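# Hang the ball-filled shallow basket level on the peg

## Task

Using its cord handle, hang the shallow basket on the peg of the stand, keeping it as close to level as possible; the job counts only if all the balls are still inside the basket at the end.

## Robot and tools

Robot: two arms, left_arm and right_arm, each ending in a two-finger gripper. Bases in the scene frame: left_arm at (+0.023, +0.348, +0.042) m, right_arm at (-0.008, -0.324, +0.004) m, each yawed very slightly. A camera stand sits behind the arms.

Scene frame: origin at table-top height midway between the nominal bases; +x points out over the table, +z up, left_arm on the +y side. Image left/right do not match arm names. Gripper frame: fingers point along its +z, open and close along its y. end_effector_position is the point between the finger pads, just behind the tips. Reported positions and orientations can be off by a few cm, more at long reach.

execute_actions(actions, cameras): actions is a list of actions; each action is a list of 1 to 15 rows, one row per 1/30 s step, and the last row is held if fewer than 15 are given. Every row has 14 numbers in [-1, 1]: left_arm dx, dy, dz, rx, ry, rz, opening, then the same seven for right_arm. dx..rz are an offset, not a pose: they are measured along that arm's own Hand target axes, counted from the Hand target at the start of that action (every row from that same start, not from the previous row). 1.0 equals 0.6 m or 180 degrees; rx, ry, rz form a single rotation vector. Sending the same offset again moves further. Six zeros re-command the current Hand target. Opening is absolute: +1 fully open (about 87 mm), +0.5 about 69 mm, 0 about 43 mm, -0.5 about 18 mm, -1 closed. A 0 is a real opening command, so resend the present value to leave a gripper unchanged. cameras: list of names (cam_high, cam_low, cam_left_wrist, cam_right_wrist), ["all"] or []; images come by default only with an empty actions list. An empty list also reports the scene number.

move(target, speed, blend, opening_speed, blocking, cameras): target is one 14-number row laid out as above, or a list of up to 15 such rows; every row is an offset from the arms' Hand targets at the start of the move, in each Hand target's own axes, not from the previous row. Paths are straight lines, ending together, at least 0.5 s, capped at 10 s total. speed is m/s, 0.002 to 2.9 (default 0.25), rotation capped at twice that in rad/s; one value or one per row. blend (m) rounds corners of a list; 0 stops at each point. opening_speed (0.2 or more, per second on the -1..+1 scale) ramps the fingers. An opening change on a later row is applied only after all arms and fingers settle there. blocking=false returns after about 0.5 s while the move runs. Paths do not avoid obstacles or the other arm; grippers lag and overshoot more when fast or when the arm is near straight. Avoid paths near an arm's own base (shoulder posture may flip). The result adds a move: line: done, off_target, moving, held or fault, plus limits such as paced (pose clipped) or held (steps withheld). done means within 10 mm and 2 degrees; it says nothing about contact.

wait(seconds 0 to 10, cameras): lets time pass holding the last commands; a running move continues. stop(cameras): brakes a running move, needing some distance. zoom_image(camera, region [x0, y0, x1, y1], pixels from top-left, at most 504 by 504): closer view of the newest image of that camera. finished_scene(scene): ends the current scene (give its number); irreversible, so call only when the basket hangs and stays put without the robot.

Results: end_effector_position (m) and end_effector_quat_wxyz in the scene frame; Hand target is the last commanded pose after clipping, the base for the next offsets. The gripper often settles short of it; a new command (even zeros) asks again, else send the missing distance. grip_measured is on the opening scale (errors up to about 0.043). Joint positions list ends with the gripper on 0 (closed) to 1 (open). Joint torques include the arm's weight; joints 1-3 wrap at ±28 N m. Joint velocities may be summarised as within noise. Calls with actions list end_effector_position at some steps. Tool commands shows present commands. MOTOR HOT appears at 75 °C; at 90 °C the arm folds and stops for good.

Control notes: orientation commands are clipped to 40 degrees from the measured one each step. Small moves may not happen or go sideways; check position and tilt after each move and correct. To grip, command about 0.04 below the grip_measured value at first contact; less grips lighter. Force is about 20 N per pad; fast closing squeezes harder.

Joint ranges (rad): waist -2.618 to 3.054, shoulder 0 to 3.142, elbow 0 to 3.142 (straight at 2.901), wrist pitch -1.571 to 1.571, wrist yaw -1.571 to 1.571, wrist roll -2.094 to 2.094.

Avoid: the two grippers or their cameras touching (clearance check does not cover them), closing on the other arm's fingers, hard or fast contact with fixed or heavy things, pushing toward unreachable poses (heats motors), stretched holds, letting anything fall or leave the table, spilling balls, releasing a part still in motion, and strain on wrist camera cables. Loose objects may get brief pushes. Time passes while you write, and a running move keeps going then.

Cameras: cam_high (overhead, 896x504), cam_low (side, 896x504), cam_left_wrist and cam_right_wrist (896x504), with calibration given per scene; fixed cameras may be off by a couple of degrees and about 9 mm.

Each tool is called after "Call:" in YAML: its name, and indented under it one key for each argument.

## Session

Call:
execute_actions:
  actions: []

Scene clock: 0.00 s.
left_arm: end_effector_position=(+0.3515, +0.2853, +0.2308) grip_measured=+1.000 end_effector_quat_wxyz=(+0.563, -0.097, +0.818, -0.070) | right_arm: end_effector_position=(+0.3744, -0.1864, +0.2193) grip_measured=+1.000 end_effector_quat_wxyz=(+0.503, +0.062, +0.827, +0.244)
Joint positions: left_arm=[-0.318 0.948 0.665 -0.095 -0.258 -0.342 1] | right_arm=[0.267 1.26 0.933 -0.061 -0.121 0.478 1]
Joint velocities: within noise
Joint torques (N m): no reading
Heat: left arm: 23 °C; right arm: 24 °C.
Hand target: left_arm +0.3535, +0.2848, +0.2388; +0.571, -0.098, +0.812, -0.073 | right_arm +0.3748, -0.1863, +0.2239; +0.506, +0.062, +0.824, +0.245
Tool commands: left_gripper/opening=+1.0 right_gripper/opening=+1.0
camera_calibration:
cam_left_wrist: T_world_to_cam=[[0.0840941, -0.970352, 0.226594, 0.190655], [-0.935233, -0.15534, -0.318132, 0.471058], [0.343899, -0.185166, -0.920569, 0.289604], [0, 0, 0, 1]] pos_world=[0.324922, 0.311801, 0.373258]
cam_right_wrist: T_world_to_cam=[[0.145058, -0.875239, -0.461427, -0.1187], [-0.971726, -0.0382133, -0.232997, 0.427826], [0.186296, 0.482179, -0.856036, 0.351293], [0, 0, 0, 1]] pos_world=[0.367504, -0.256929, 0.34563]

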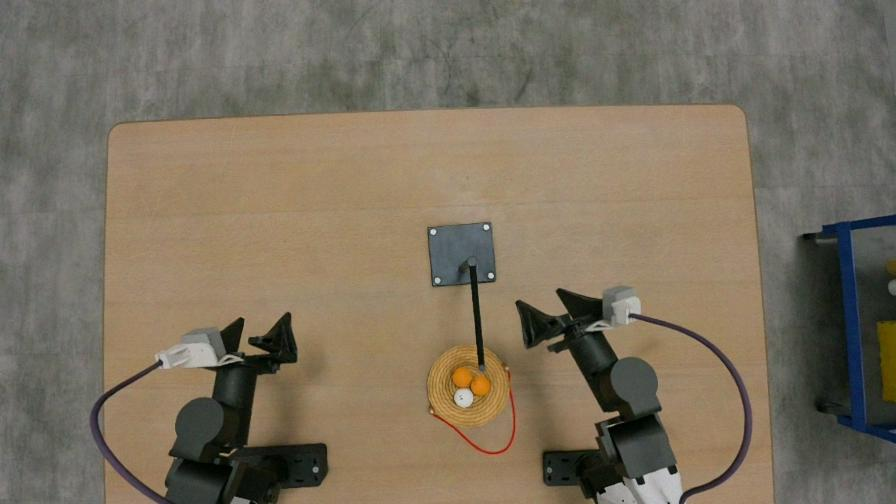

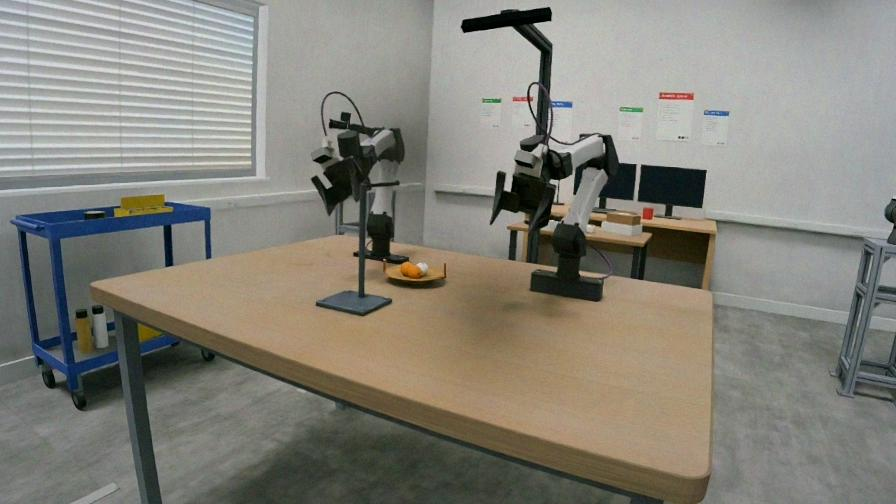

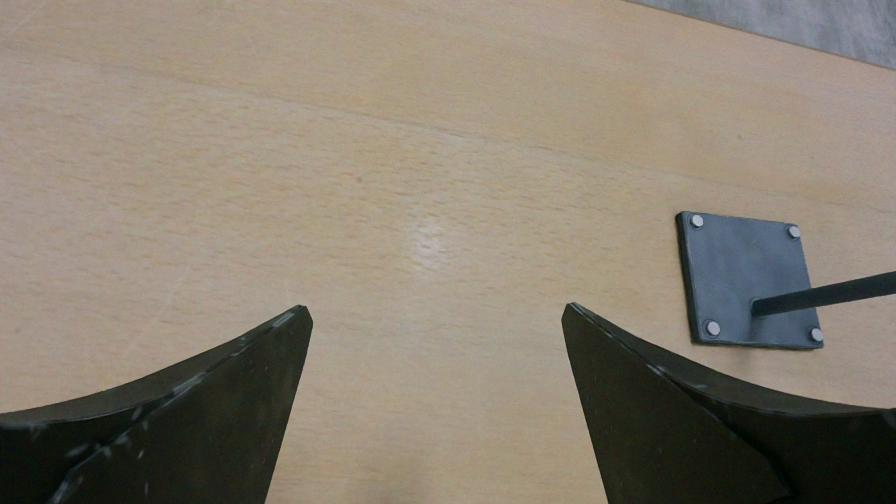

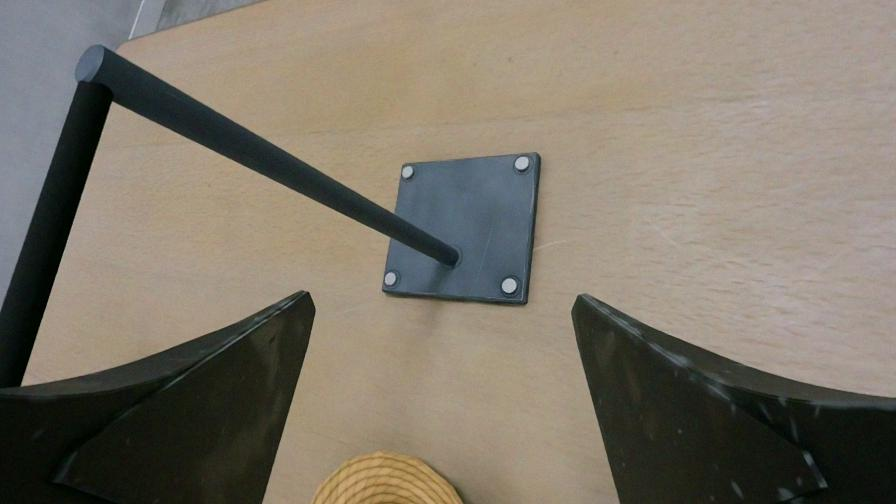

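Call:
zoom_image:
  camera: "cam_low"
  region: [280, 110, 480, 330]

Call:
zoom_image:
  camera: "cam_high"
  region: [400, 210, 600, 470]

Scaled by 2.291 from the camera's 896x504 image, which has a finer 1280x720 frame.

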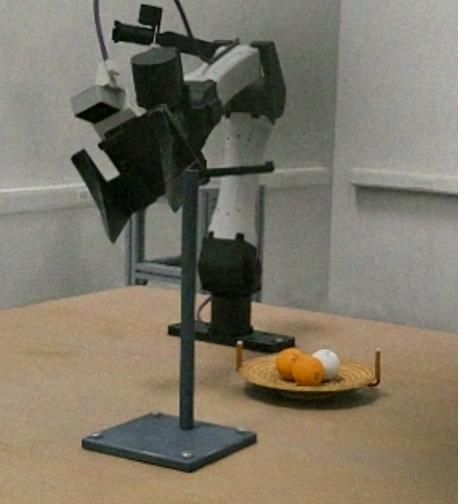

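Scaled by 1.938 from the camera's 896x504 image, which has a finer 1280x720 frame.

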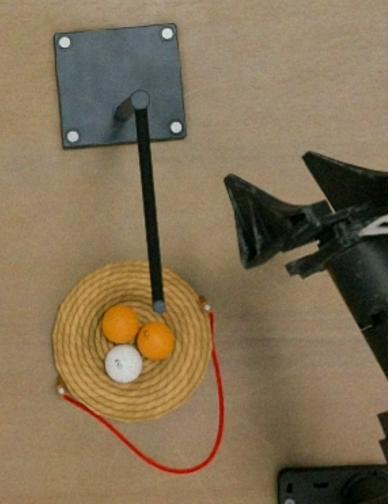

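Call:
move:
  target: [0.345,-0.578,-0.4457,0.373,0.2277,0.3906,1,0,0,0,0,0,0,1]
  cameras: ["all"]

Scene clock: 6.87 s.
left_arm: end_effector_position=(+0.0620, -0.0949, +0.2173) grip_measured=+1.000 end_effector_quat_wxyz=(+0.182, +0.678, +0.690, -0.178) | right_arm: end_effector_position=(+0.3744, -0.1864, +0.2193) grip_measured=+1.000 end_effector_quat_wxyz=(+0.503, +0.062, +0.827, +0.244)
Joint positions: left_arm=[-1.509 1.925 1.894 -1.026 0.038 0.07 1] | right_arm=[0.267 1.26 0.933 -0.061 -0.121 0.478 1]
Joint torques (N m): left_arm=[-0.49 -8.1 7.31 1.33 0.11 -0.02] | right_arm=[0.05 -5.64 9.18 1.83 0.13 0.11]
Heat: left arm: 24 °C; right arm: 26 °C.
Hand target: left_arm +0.0598, -0.1000, +0.2196; +0.183, +0.683, +0.683, -0.183 | right_arm +0.3748, -0.1863, +0.2239; +0.506, +0.062, +0.824, +0.245
Off the commanded pose: left_arm 0.006 m, 1 deg | right_arm 0.005 m, 1 deg.
move: done
camera_calibration:
cam_left_wrist: T_world_to_cam=[[-0.99972, -0.0236192, -0.00126029, 0.0557669], [-0.0226348, 0.939868, 0.340787, 0.0411242], [-0.00686461, 0.34072, -0.94014, 0.382229], [0, 0, 0, 1]] pos_world=[0.059306, -0.167567, 0.345405]
cam_right_wrist: T_world_to_cam=[[0.145058, -0.875239, -0.461427, -0.1187], [-0.971726, -0.0382133, -0.232997, 0.427826], [0.186296, 0.482179, -0.856036, 0.351293], [0, 0, 0, 1]] pos_world=[0.367504, -0.256929, 0.34563]

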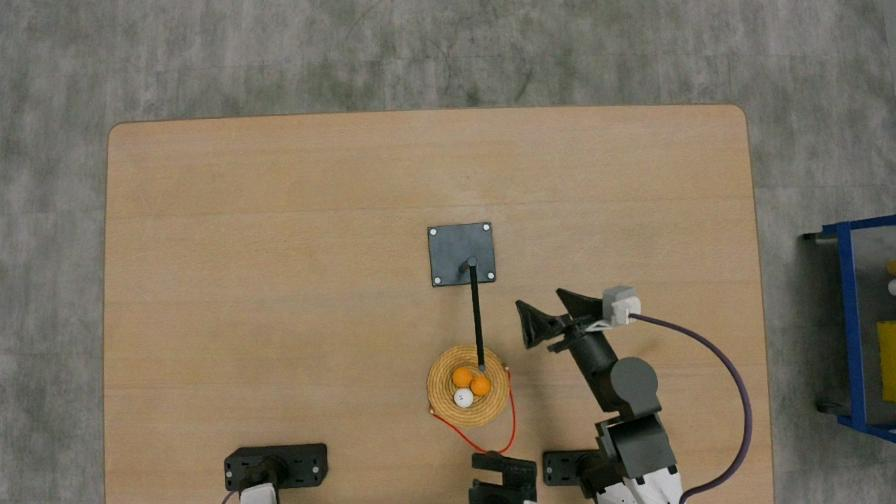

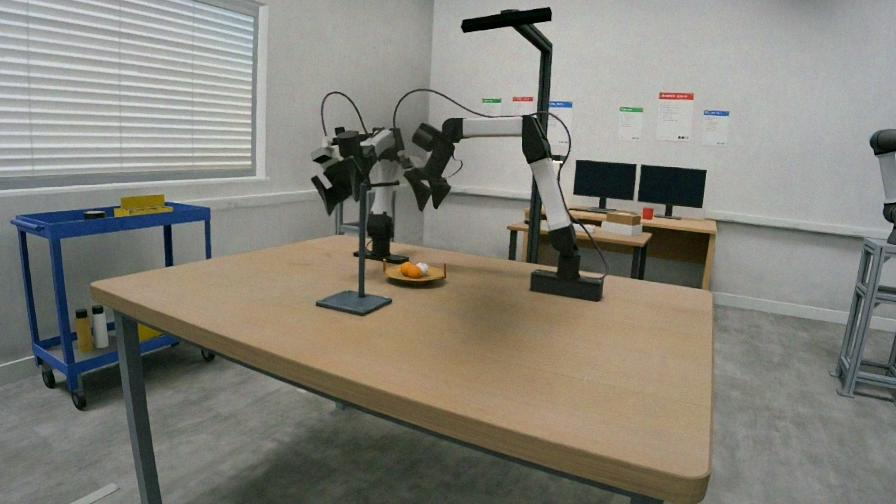

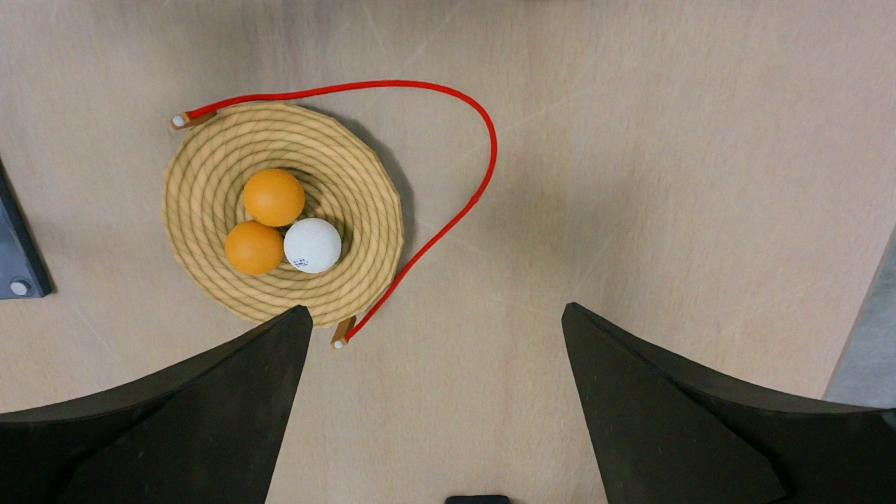

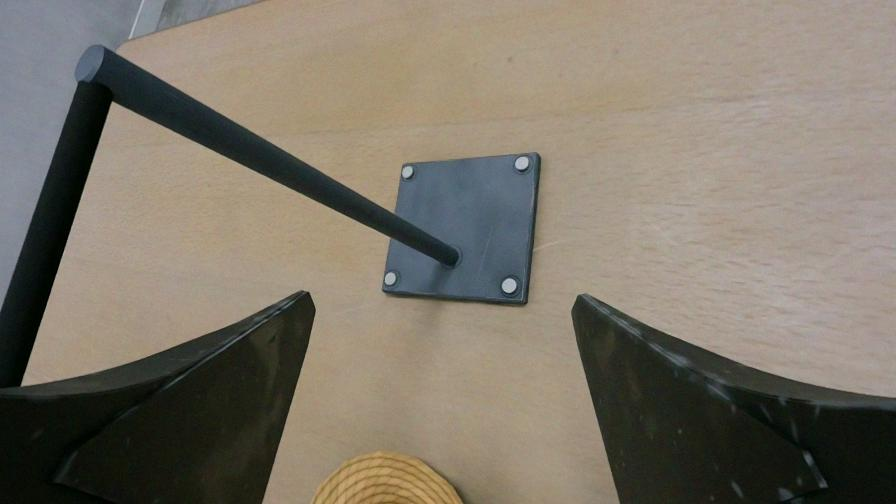

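Call:
zoom_image:
  camera: "cam_left_wrist"
  region: [150, 60, 550, 360]

Scaled by 1.260 from the camera's 896x504 image, which has a finer 1280x720 frame.

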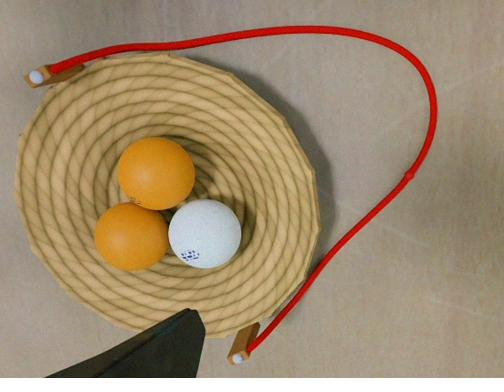

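Call:
move:
  target: [0.0413,-0.0497,0.2448,-0.0628,0.0815,-0.1514,0.3,0,0,0,0,0,0,1]
  cameras: ["all"]

Scene clock: 10.20 s.
left_arm: end_effector_position=(+0.0309, -0.1475, +0.0800) grip_measured=+0.300 end_effector_quat_wxyz=(+0.107, +0.505, +0.854, -0.065) | right_arm: end_effector_position=(+0.3744, -0.1864, +0.2193) grip_measured=+1.000 end_effector_quat_wxyz=(+0.503, +0.062, +0.827, +0.244)
Joint positions: left_arm=[-1.591 2.454 2.253 -1.146 -0.114 -0.476 0.65] | right_arm=[0.267 1.26 0.933 -0.061 -0.121 0.478 1]
Joint torques (N m): left_arm=[-0.57 -11.36 7.04 0.84 -0.23 -0.31] | right_arm=[0.08 -5.63 9.17 1.84 0.13 0.12]
Heat: left arm: 24 °C; right arm: 27 °C.
Hand target: left_arm +0.0300, -0.1518, +0.0800; +0.113, +0.500, +0.856, -0.065 | right_arm +0.3748, -0.1863, +0.2239; +0.506, +0.062, +0.824, +0.245
Off the commanded pose: left_arm 0.004 m, 1 deg | right_arm 0.005 m, 1 deg.
move: done
camera_calibration:
cam_left_wrist: T_world_to_cam=[[-0.873247, -0.487276, 0.00166356, -0.0492545], [-0.398137, 0.715461, 0.57411, 0.0964739], [-0.28094, 0.500678, -0.818776, 0.293215], [0, 0, 0, 1]] pos_world=[0.0777744, -0.23983, 0.184773]
cam_right_wrist: T_world_to_cam=[[0.145058, -0.875239, -0.461427, -0.1187], [-0.971726, -0.0382133, -0.232997, 0.427826], [0.186296, 0.482179, -0.856036, 0.351293], [0, 0, 0, 1]] pos_world=[0.367504, -0.256929, 0.34563]

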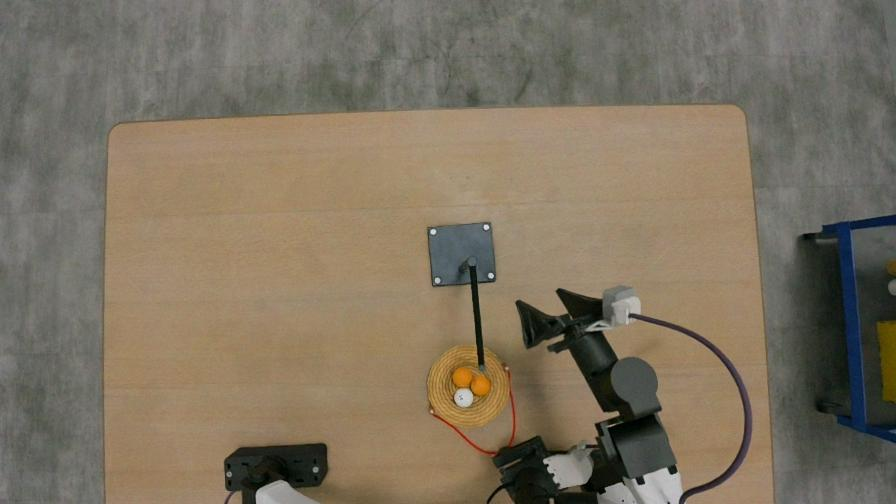

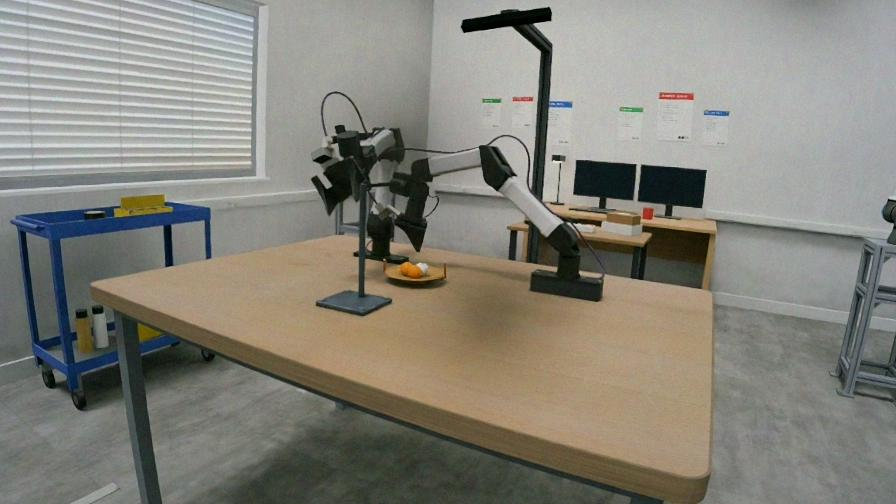

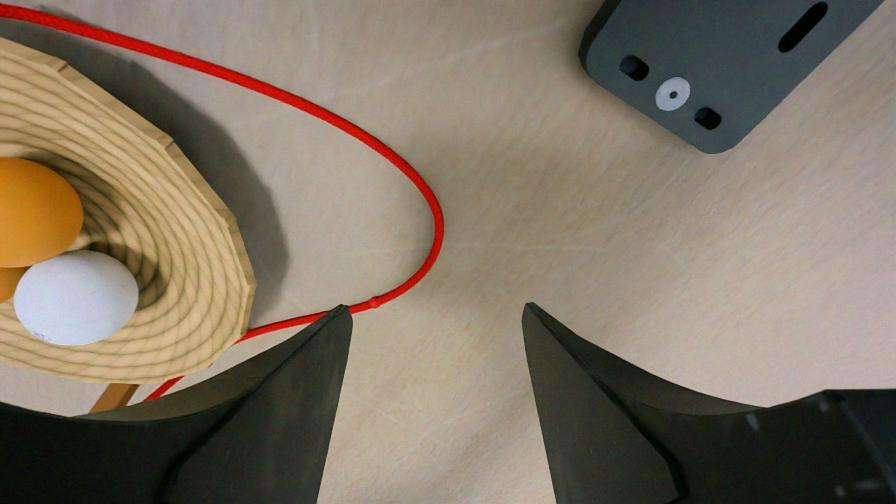

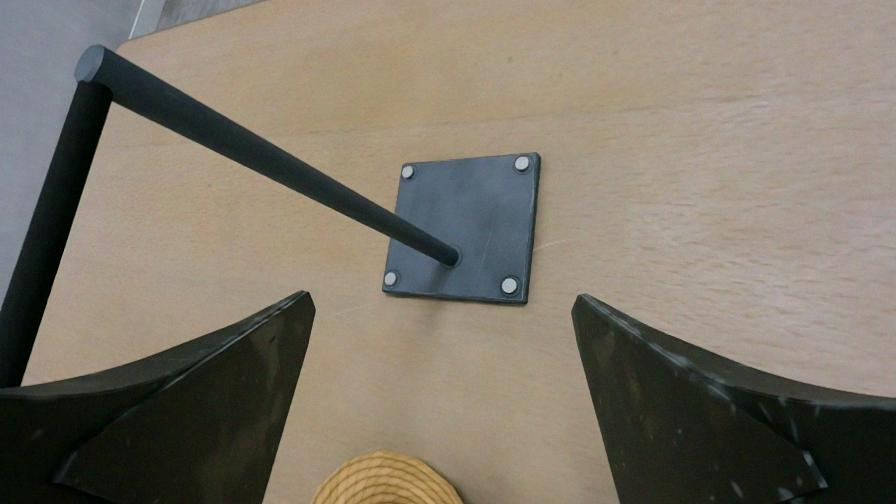

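Call:
move:
  target: [0.0285,0,0.1065,0,0,0,0.3,0,0,0,0,0,0,1]
  speed: 0.1
  cameras: ["cam_left_wrist"]

Scene clock: 11.90 s.
left_arm: end_effector_position=(+0.0312, -0.1490, +0.0215) grip_measured=+0.300 end_effector_quat_wxyz=(+0.108, +0.504, +0.854, -0.066) | right_arm: end_effector_position=(+0.3744, -0.1864, +0.2193) grip_measured=+1.000 end_effector_quat_wxyz=(+0.503, +0.062, +0.827, +0.244)
Joint positions: left_arm=[-1.591 2.48 2.068 -0.931 -0.116 -0.478 0.65] | right_arm=[0.267 1.26 0.933 -0.061 -0.121 0.478 1]
Joint torques (N m): left_arm=[-0.54 -11.41 4.97 1.06 -0.2 -0.3] | right_arm=[0.05 -5.65 9.16 1.84 0.13 0.12]
Heat: left arm: 24 °C; right arm: 27 °C.
Hand target: left_arm +0.0301, -0.1517, +0.0138; +0.113, +0.500, +0.856, -0.065 | right_arm +0.3748, -0.1863, +0.2239; +0.506, +0.062, +0.824, +0.245
Off the commanded pose: left_arm 0.008 m, 1 deg | right_arm 0.005 m, 1 deg.
move: done
camera_calibration:
cam_left_wrist: T_world_to_cam=[[-0.872347, -0.488882, 0.00227422, -0.0500512], [-0.400097, 0.71658, 0.571345, 0.131466], [-0.28095, 0.497502, -0.820707, 0.245733], [0, 0, 0, 1]] pos_world=[0.0779757, -0.240927, 0.126677]
Images, in order (width x height): cam_left_wrist 896x504.

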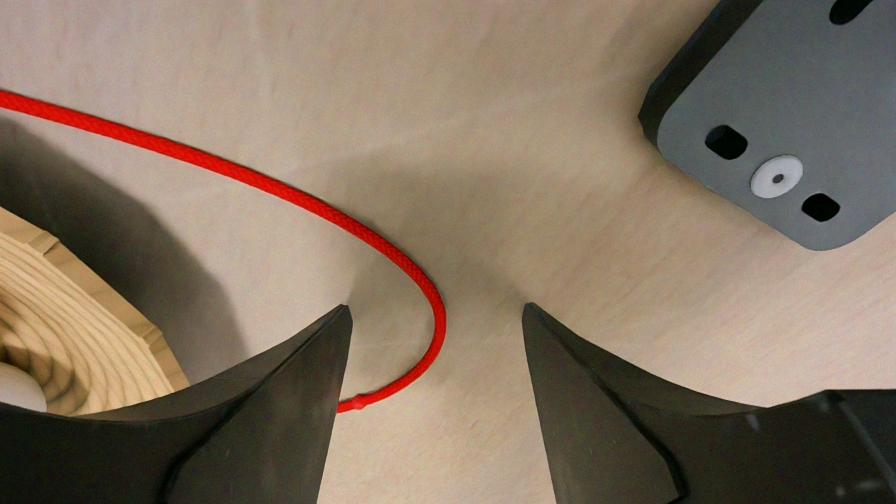

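Call:
move:
  target: [0.004,0,0.0155,0,0,0,0.0,0,0,0,0,0,0,1]
  speed: 0.05
  cameras: ["cam_left_wrist"]

Scene clock: 12.67 s.
left_arm: end_effector_position=(+0.0312, -0.1496, +0.0203) grip_measured=+0.000 end_effector_quat_wxyz=(+0.109, +0.504, +0.854, -0.067) | right_arm: end_effector_position=(+0.3744, -0.1864, +0.2193) grip_measured=+1.000 end_effector_quat_wxyz=(+0.503, +0.062, +0.827, +0.244)
Joint positions: left_arm=[-1.591 2.48 2.062 -0.923 -0.116 -0.478 0.5] | right_arm=[0.267 1.26 0.933 -0.061 -0.121 0.478 1]
Joint torques (N m): left_arm=[-0.69 -10.69 3.71 1.31 -0.22 -0.29] | right_arm=[0.05 -5.64 9.18 1.83 0.13 0.12]
Heat: left arm: 25 °C; right arm: 27 °C.
Hand target: left_arm +0.0301, -0.1518, +0.0042; +0.113, +0.500, +0.856, -0.065 | right_arm +0.3748, -0.1863, +0.2239; +0.506, +0.062, +0.824, +0.245
Off the commanded pose: left_arm 0.016 m, 1 deg | right_arm 0.005 m, 1 deg.
move: off_target (left_arm)
camera_calibration:
cam_left_wrist: T_world_to_cam=[[-0.872361, -0.488846, 0.00385748, -0.0502964], [-0.400131, 0.718535, 0.56886, 0.133074], [-0.280857, 0.494708, -0.822425, 0.244627], [0, 0, 0, 1]] pos_world=[0.0780756, -0.241224, 0.125681]
Images, in order (width x height): cam_left_wrist 896x504.

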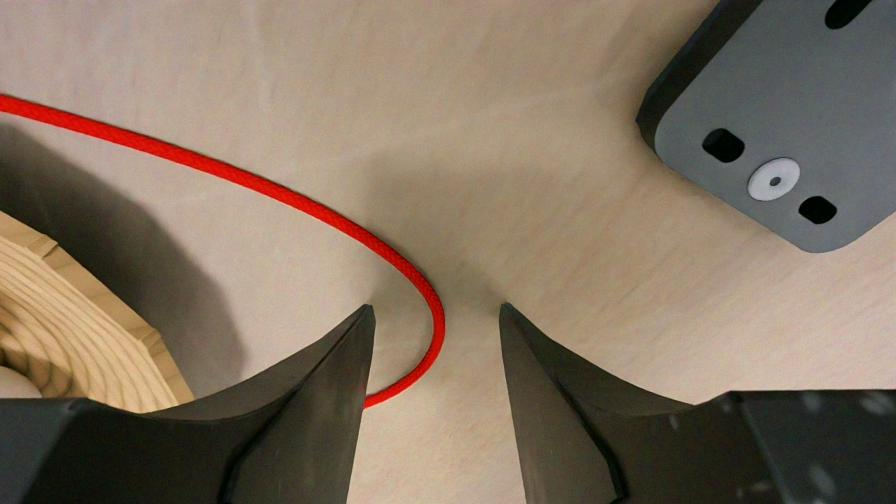

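Call:
move:
  target: [0.0036,0,0.0135,0,0,0,0.0,0,0,0,0,0,0,1]
  speed: 0.05
  cameras: ["cam_left_wrist"]

Scene clock: 13.57 s.
left_arm: end_effector_position=(+0.0312, -0.1495, +0.0194) grip_measured=+0.000 end_effector_quat_wxyz=(+0.110, +0.504, +0.854, -0.068) | right_arm: end_effector_position=(+0.3744, -0.1864, +0.2193) grip_measured=+1.000 end_effector_quat_wxyz=(+0.503, +0.062, +0.827, +0.244)
Joint positions: left_arm=[-1.591 2.479 2.056 -0.916 -0.116 -0.478 0.5] | right_arm=[0.267 1.26 0.933 -0.061 -0.121 0.478 1]
Joint torques (N m): left_arm=[-0.59 -10.06 2.82 1.52 -0.2 -0.3] | right_arm=[0.06 -5.64 9.18 1.83 0.13 0.12]
Heat: left arm: 25 °C; right arm: 27 °C.
Hand target: left_arm +0.0301, -0.1519, -0.0042; +0.113, +0.500, +0.856, -0.065 | right_arm +0.3748, -0.1863, +0.2239; +0.506, +0.062, +0.824, +0.245
Off the commanded pose: left_arm 0.024 m, 1 deg | right_arm 0.005 m, 1 deg.
move: off_target (left_arm)
camera_calibration:
cam_left_wrist: T_world_to_cam=[[-0.872361, -0.488841, 0.00463001, -0.050329], [-0.400136, 0.719439, 0.567714, 0.133576], [-0.280853, 0.493399, -0.823213, 0.243658], [0, 0, 0, 1]] pos_world=[0.0779756, -0.240923, 0.124983]
Images, in order (width x height): cam_left_wrist 896x504.

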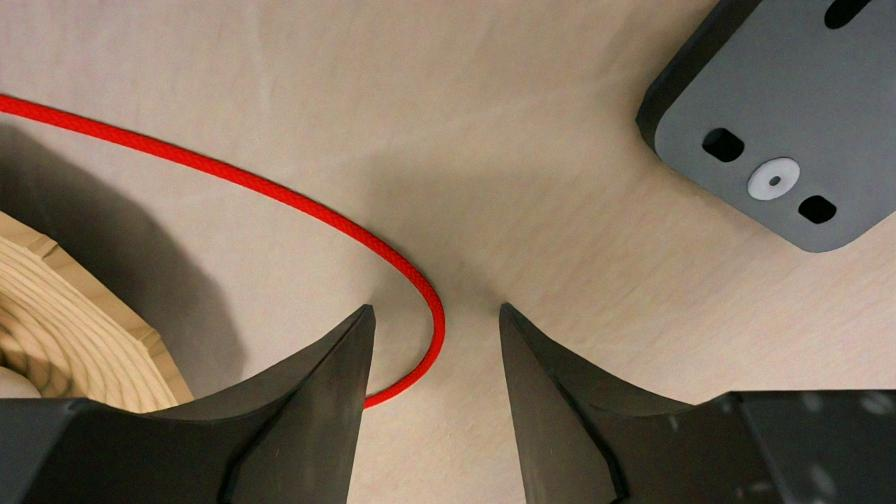

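Call:
move:
  target: [-0.0073,0,-0.0274,0,0,0,-1,0,0,0,0,0,0,1]
  speed: 0.06
  opening_speed: 0.8
  cameras: ["cam_left_wrist"]

Scene clock: 17.37 s.
left_arm: end_effector_position=(+0.0291, -0.1527, +0.0203) grip_measured=-0.907 end_effector_quat_wxyz=(+0.110, +0.504, +0.854, -0.075) | right_arm: end_effector_position=(+0.3744, -0.1864, +0.2193) grip_measured=+1.000 end_effector_quat_wxyz=(+0.503, +0.062, +0.827, +0.244)
Joint positions: left_arm=[-1.594 2.478 2.057 -0.906 -0.11 -0.479 0.047] | right_arm=[0.267 1.26 0.933 -0.061 -0.121 0.478 1]
Joint torques (N m): left_arm=[-0.39 -11.04 5.49 0.89 -0.25 -0.26] | right_arm=[0.03 -5.65 9.18 1.83 0.14 0.12]
Heat: left arm: 26 °C; right arm: 28 °C.
Hand target: left_arm +0.0301, -0.1518, +0.0129; +0.113, +0.500, +0.856, -0.065 | right_arm +0.3748, -0.1863, +0.2239; +0.506, +0.062, +0.824, +0.245
Off the commanded pose: left_arm 0.008 m, 1 deg | right_arm 0.005 m, 1 deg.
move: done
camera_calibration:
cam_left_wrist: T_world_to_cam=[[-0.873506, -0.486566, 0.0155136, -0.0535308], [-0.39534, 0.727608, 0.560618, 0.135814], [-0.284065, 0.48357, -0.827929, 0.244113], [0, 0, 0, 1]] pos_world=[0.0762773, -0.242911, 0.126799]
Images, in order (width x height): cam_left_wrist 896x504.

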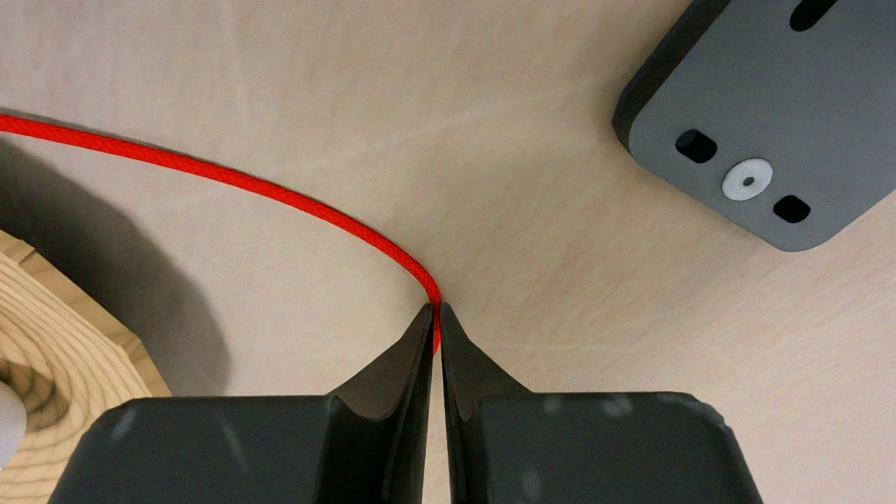

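Call:
move:
  target:
    - [-0.0505,0.1505,-0.1712,0,0,0,-1,-0.083,-0.1425,-0.253,0,0,0,-0.5]
    - [-0.0908,0.2868,-0.2983,0,0,0,-1,-0.083,-0.1425,-0.253,0,0,0,-0.5]
  speed: 0.12
  blend: [0.03,0]
  cameras: ["all"]

Scene clock: 21.43 s.
left_arm: end_effector_position=(+0.1827, -0.0713, +0.1910) grip_measured=-0.907 end_effector_quat_wxyz=(+0.106, +0.497, +0.860, -0.056) | right_arm: end_effector_position=(+0.2803, -0.3305, +0.2712) grip_measured=-0.500 end_effector_quat_wxyz=(+0.500, +0.070, +0.828, +0.243)
Joint positions: left_arm=[-1.245 2.298 2.427 -1.465 -0.047 -0.157 0.047] | right_arm=[-0.45 0.977 1.036 -0.612 -0.758 0.137 0.25]
Joint torques (N m): left_arm=[-0.17 -11.93 6.61 0.81 0.04 0.01] | right_arm=[-0.66 -1.91 10.17 1.53 -0.28 0.02]
Heat: left arm: 29 °C; right arm: 29 °C.
Hand target: left_arm +0.1830, -0.0731, +0.2000; +0.113, +0.501, +0.856, -0.065 | right_arm +0.2800, -0.3303, +0.2797; +0.506, +0.062, +0.824, +0.245
Off the commanded pose: left_arm 0.009 m, 1 deg | right_arm 0.009 m, 1 deg.
move: done
camera_calibration:
cam_left_wrist: T_world_to_cam=[[-0.862652, -0.505691, -0.0104419, 0.119286], [-0.41598, 0.697568, 0.583403, 0.0388784], [-0.287738, 0.507617, -0.812115, 0.38897], [0, 0, 0, 1]] pos_world=[0.230997, -0.164246, 0.294452]
cam_right_wrist: T_world_to_cam=[[0.129149, -0.873931, -0.468577, -0.20042], [-0.974346, -0.0240093, -0.22377, 0.345868], [0.18431, 0.485456, -0.854612, 0.48401], [0, 0, 0, 1]] pos_world=[0.273671, -0.401815, 0.397123]

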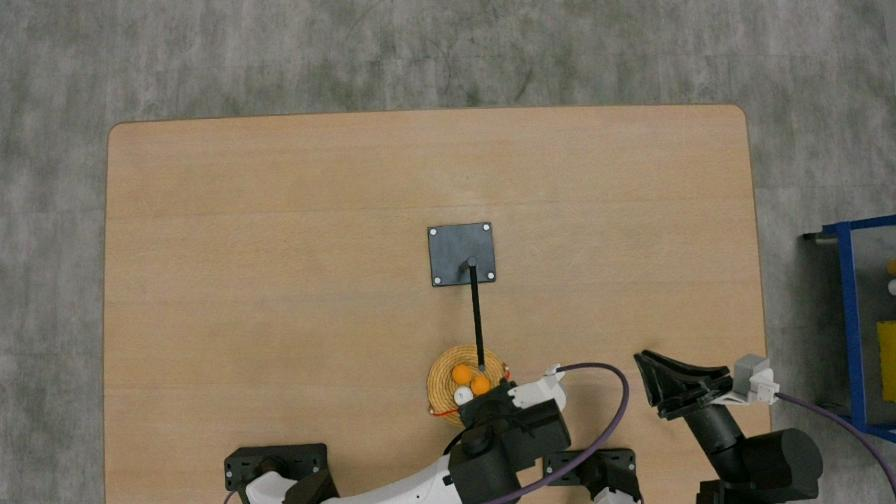

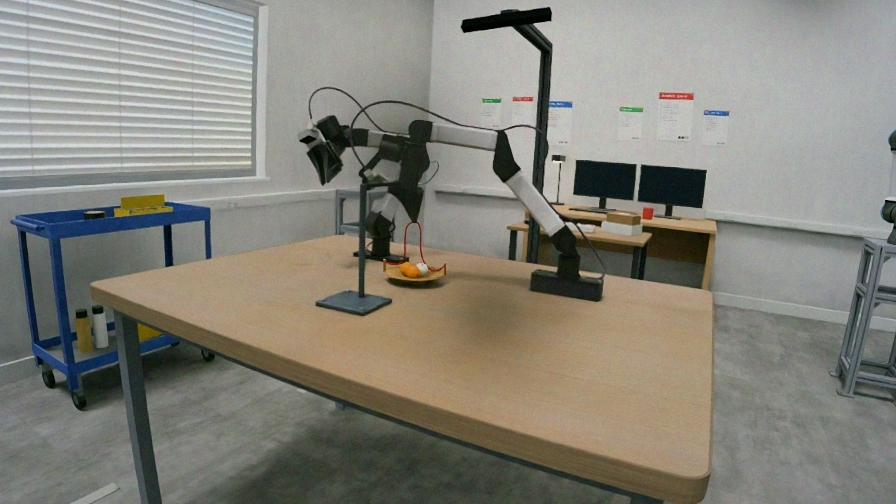

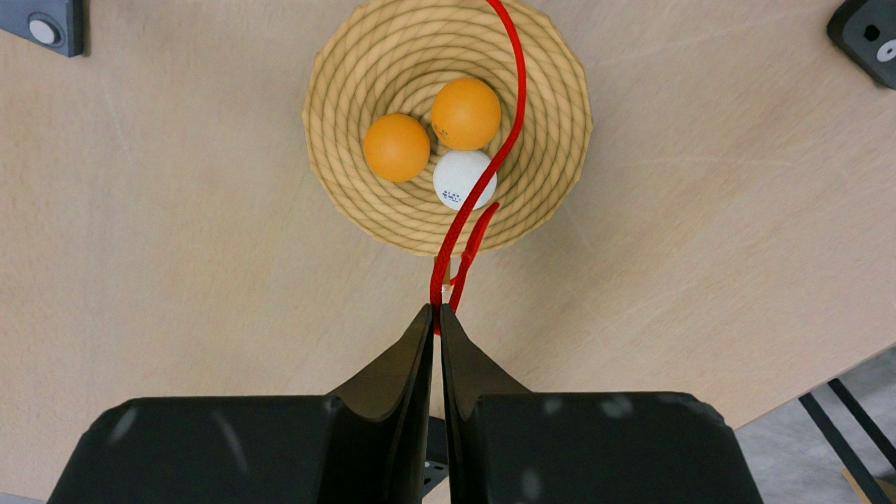

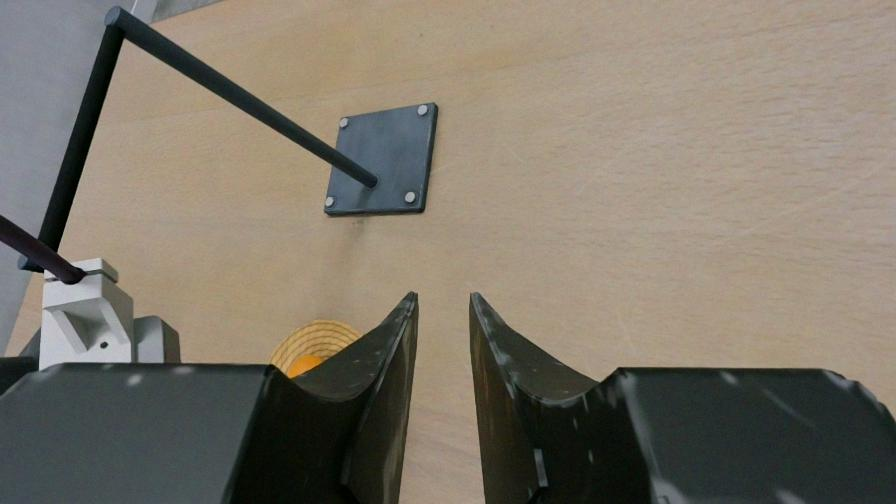

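Call:
move:
  target: [-0.0395,-0.0008,-0.0757,0,0,0,-1,0,0,0,0,0,0,-0.5]
  speed: 0.04
  cameras: ["all"]

Scene clock: 23.30 s.
left_arm: end_effector_position=(+0.1870, -0.0825, +0.2406) grip_measured=-0.907 end_effector_quat_wxyz=(+0.156, +0.492, +0.851, -0.097) | right_arm: end_effector_position=(+0.2802, -0.3305, +0.2712) grip_measured=-0.500 end_effector_quat_wxyz=(+0.500, +0.070, +0.828, +0.243)
Joint positions: left_arm=[-1.245 2.322 2.672 -1.554 -0.046 -0.153 0.047] | right_arm=[-0.45 0.977 1.036 -0.613 -0.758 0.137 0.25]
Joint torques (N m): left_arm=[0.16 -11.7 6.22 1.08 0.07 0] | right_arm=[-0.68 -1.91 10.17 1.54 -0.28 0.02]
Heat: left arm: 29 °C; right arm: 29 °C.
Hand target: left_arm +0.1880, -0.0830, +0.2500; +0.113, +0.501, +0.856, -0.065 | right_arm +0.2799, -0.3302, +0.2796; +0.506, +0.062, +0.825, +0.245
Off the commanded pose: left_arm 0.009 m, 6 deg | right_arm 0.009 m, 1 deg.
joint sent to its limit (left arm) — joint 4 (wrist pitch), lower limit. The joint targets are off in orientation, not in position.
move: off_target (left_arm)
camera_calibration:
cam_left_wrist: T_world_to_cam=[[-0.865023, -0.501606, 0.0112549, 0.113257], [-0.437314, 0.764769, 0.473165, 0.0556288], [-0.24595, 0.404377, -0.880902, 0.436472], [0, 0, 0, 1]] pos_world=[0.229648, -0.162232, 0.356893]
cam_right_wrist: T_world_to_cam=[[0.128964, -0.873834, -0.468809, -0.200238], [-0.974428, -0.0239473, -0.223418, 0.345775], [0.184004, 0.485634, -0.854577, 0.484151], [0, 0, 0, 1]] pos_world=[0.273671, -0.401815, 0.397123]

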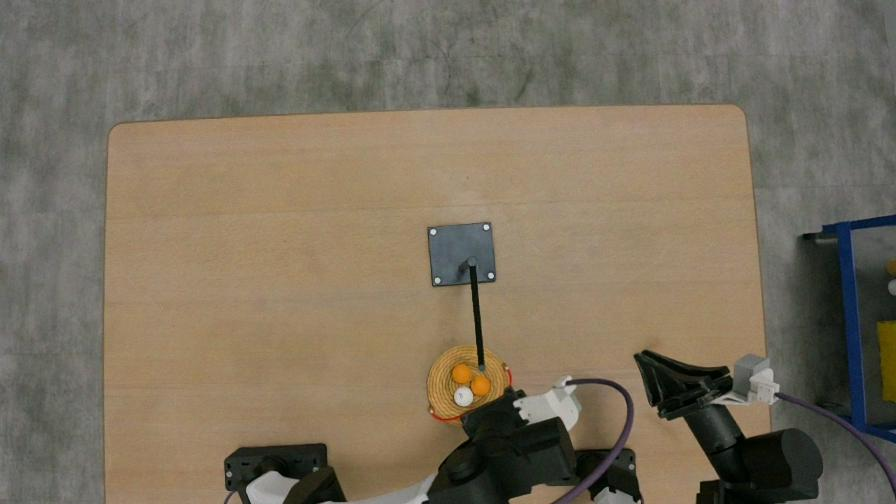

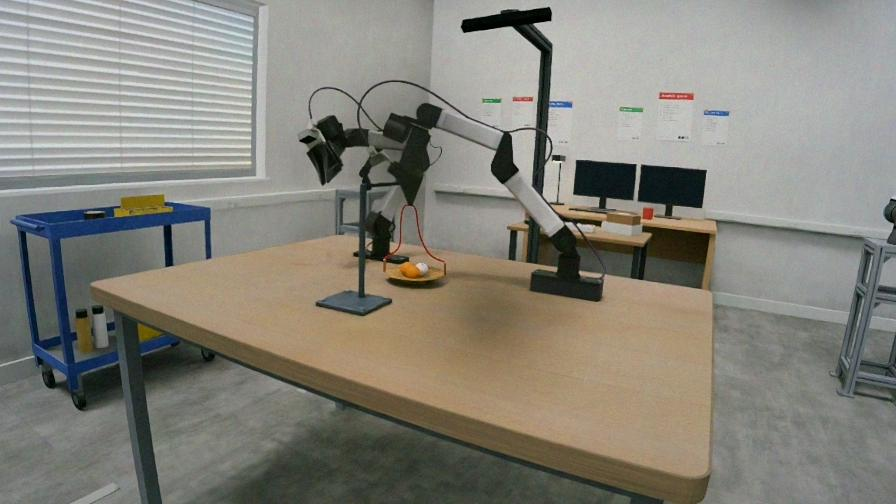

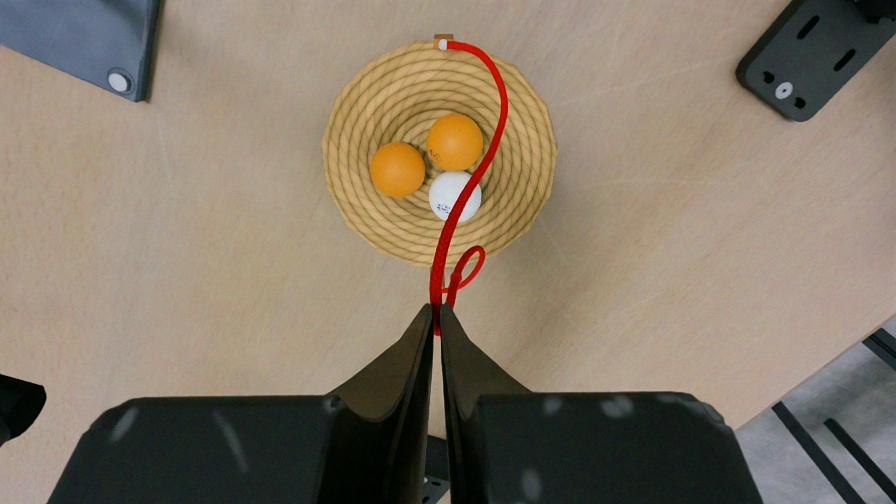

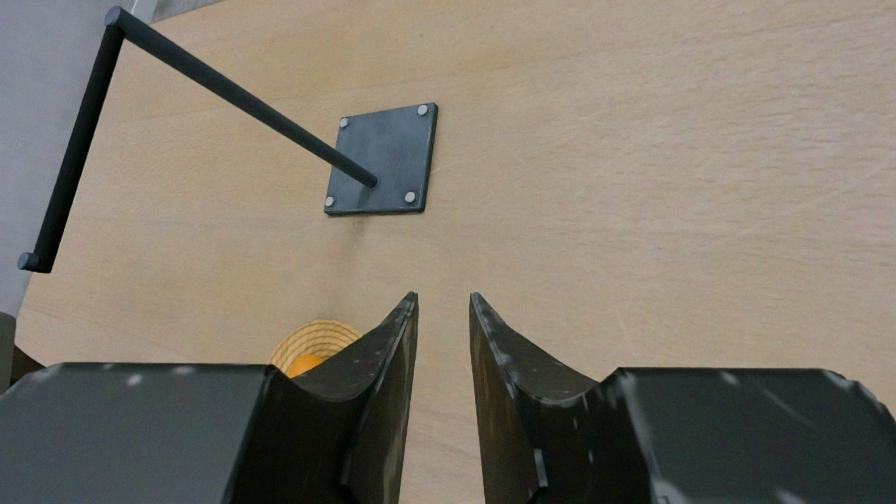

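Call:
move:
  target:
    - [-0.014,-0.004,-0.055,0,-0.128,0,-1,0,0,0,0,0,0,-0.5]
    - [-0.036,-0.0117,-0.1595,0,-0.128,0,-1,0,0,0,0,0,0,-0.5]
  speed: 0.05
  blend: [0.01,0]
  cameras: ["all"]

Scene clock: 28.83 s.
left_arm: end_effector_position=(+0.1798, -0.0785, +0.3434) grip_measured=-0.908 end_effector_quat_wxyz=(+0.282, +0.476, +0.816, -0.170) | right_arm: end_effector_position=(+0.2802, -0.3305, +0.2712) grip_measured=-0.500 end_effector_quat_wxyz=(+0.500, +0.070, +0.828, +0.243)
Joint positions: left_arm=[-1.282 2.195 2.843 -1.555 -0.11 -0.152 0.046] | right_arm=[-0.45 0.977 1.036 -0.613 -0.758 0.137 0.25]
Joint torques (N m): left_arm=[-0.9 -8.94 5.72 1.66 -0.14 -0.15] | right_arm=[-0.66 -1.91 10.15 1.53 -0.28 0.02]
Heat: left arm: 31 °C; right arm: 30 °C.
Hand target: left_arm +0.1800, -0.0832, +0.3480; +0.281, +0.477, +0.816, -0.164 | right_arm +0.2799, -0.3302, +0.2796; +0.506, +0.062, +0.825, +0.245
Off the commanded pose: left_arm 0.007 m, 1 deg | right_arm 0.008 m, 1 deg.
elbow stopped short (left arm): the move would have taken joint 3 (elbow) straighter than the controller allows.
move: done
camera_calibration:
cam_left_wrist: T_world_to_cam=[[-0.868984, -0.494755, 0.00917536, 0.109976], [-0.484255, 0.854064, 0.189926, 0.113487], [-0.101803, 0.160599, -0.981756, 0.513243], [0, 0, 0, 1]] pos_world=[0.202774, -0.124941, 0.481315]
cam_right_wrist: T_world_to_cam=[[0.128964, -0.873834, -0.468809, -0.200238], [-0.974428, -0.0239473, -0.223418, 0.345775], [0.184004, 0.485634, -0.854577, 0.484151], [0, 0, 0, 1]] pos_world=[0.273671, -0.401815, 0.397123]

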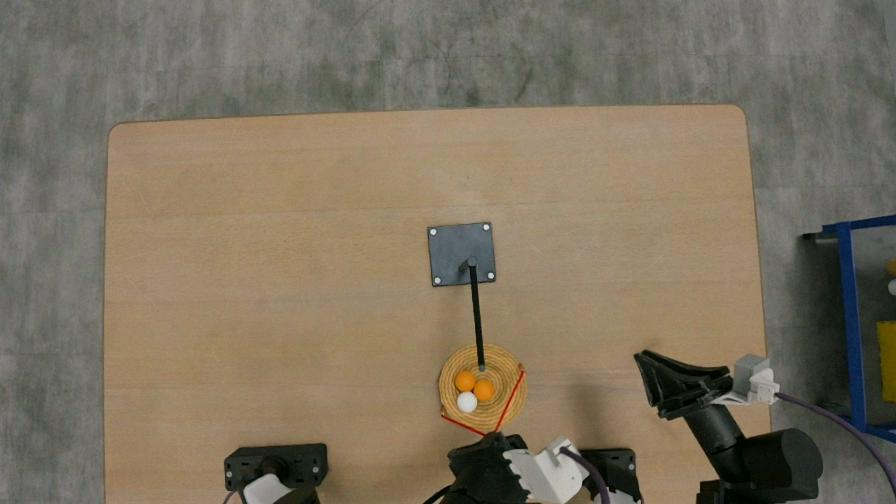

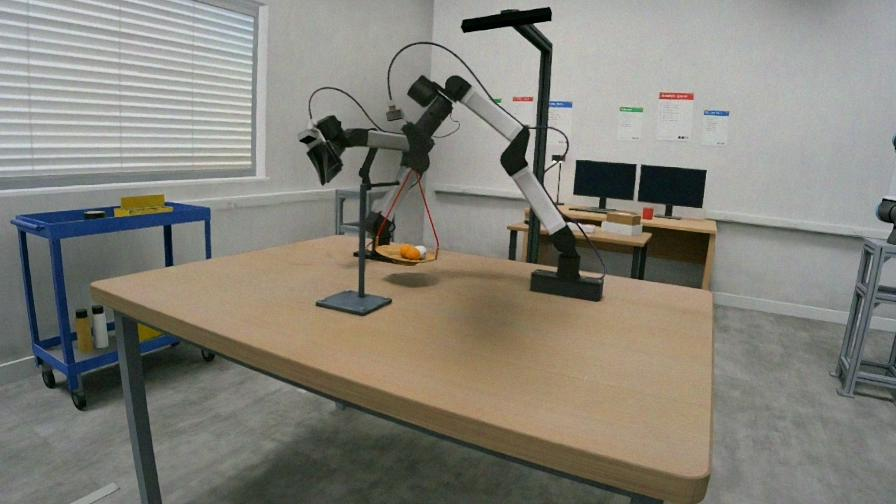

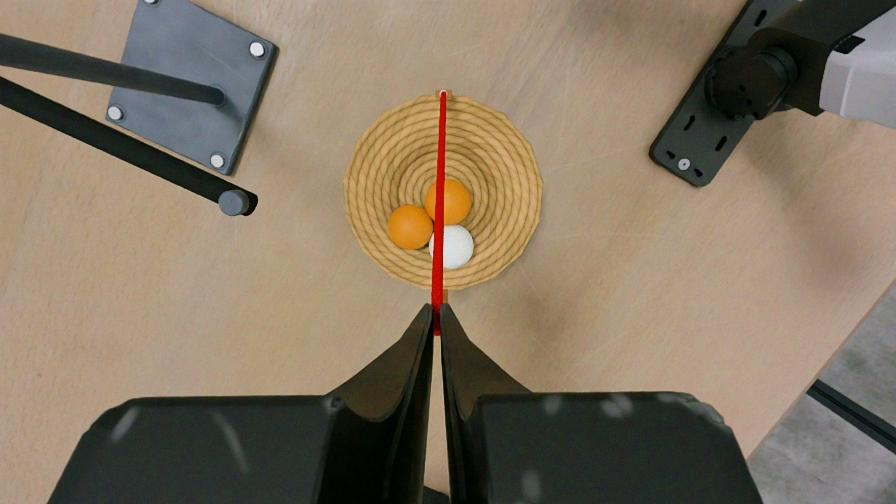

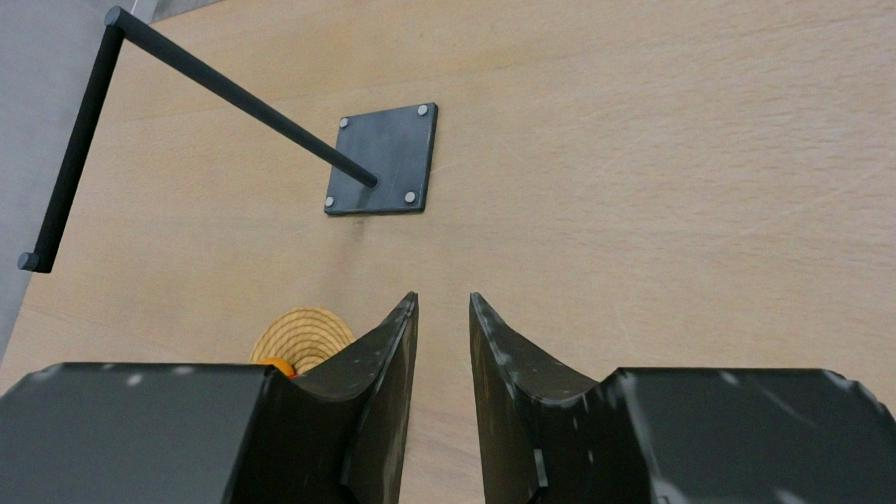

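Call:
zoom_image:
  camera: "cam_low"
  region: [310, 130, 490, 330]

Scaled by 2.520 from the camera's 896x504 image, which has a finer 1280x720 frame.

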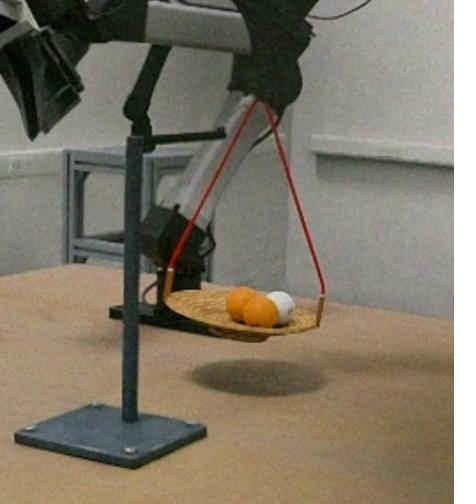

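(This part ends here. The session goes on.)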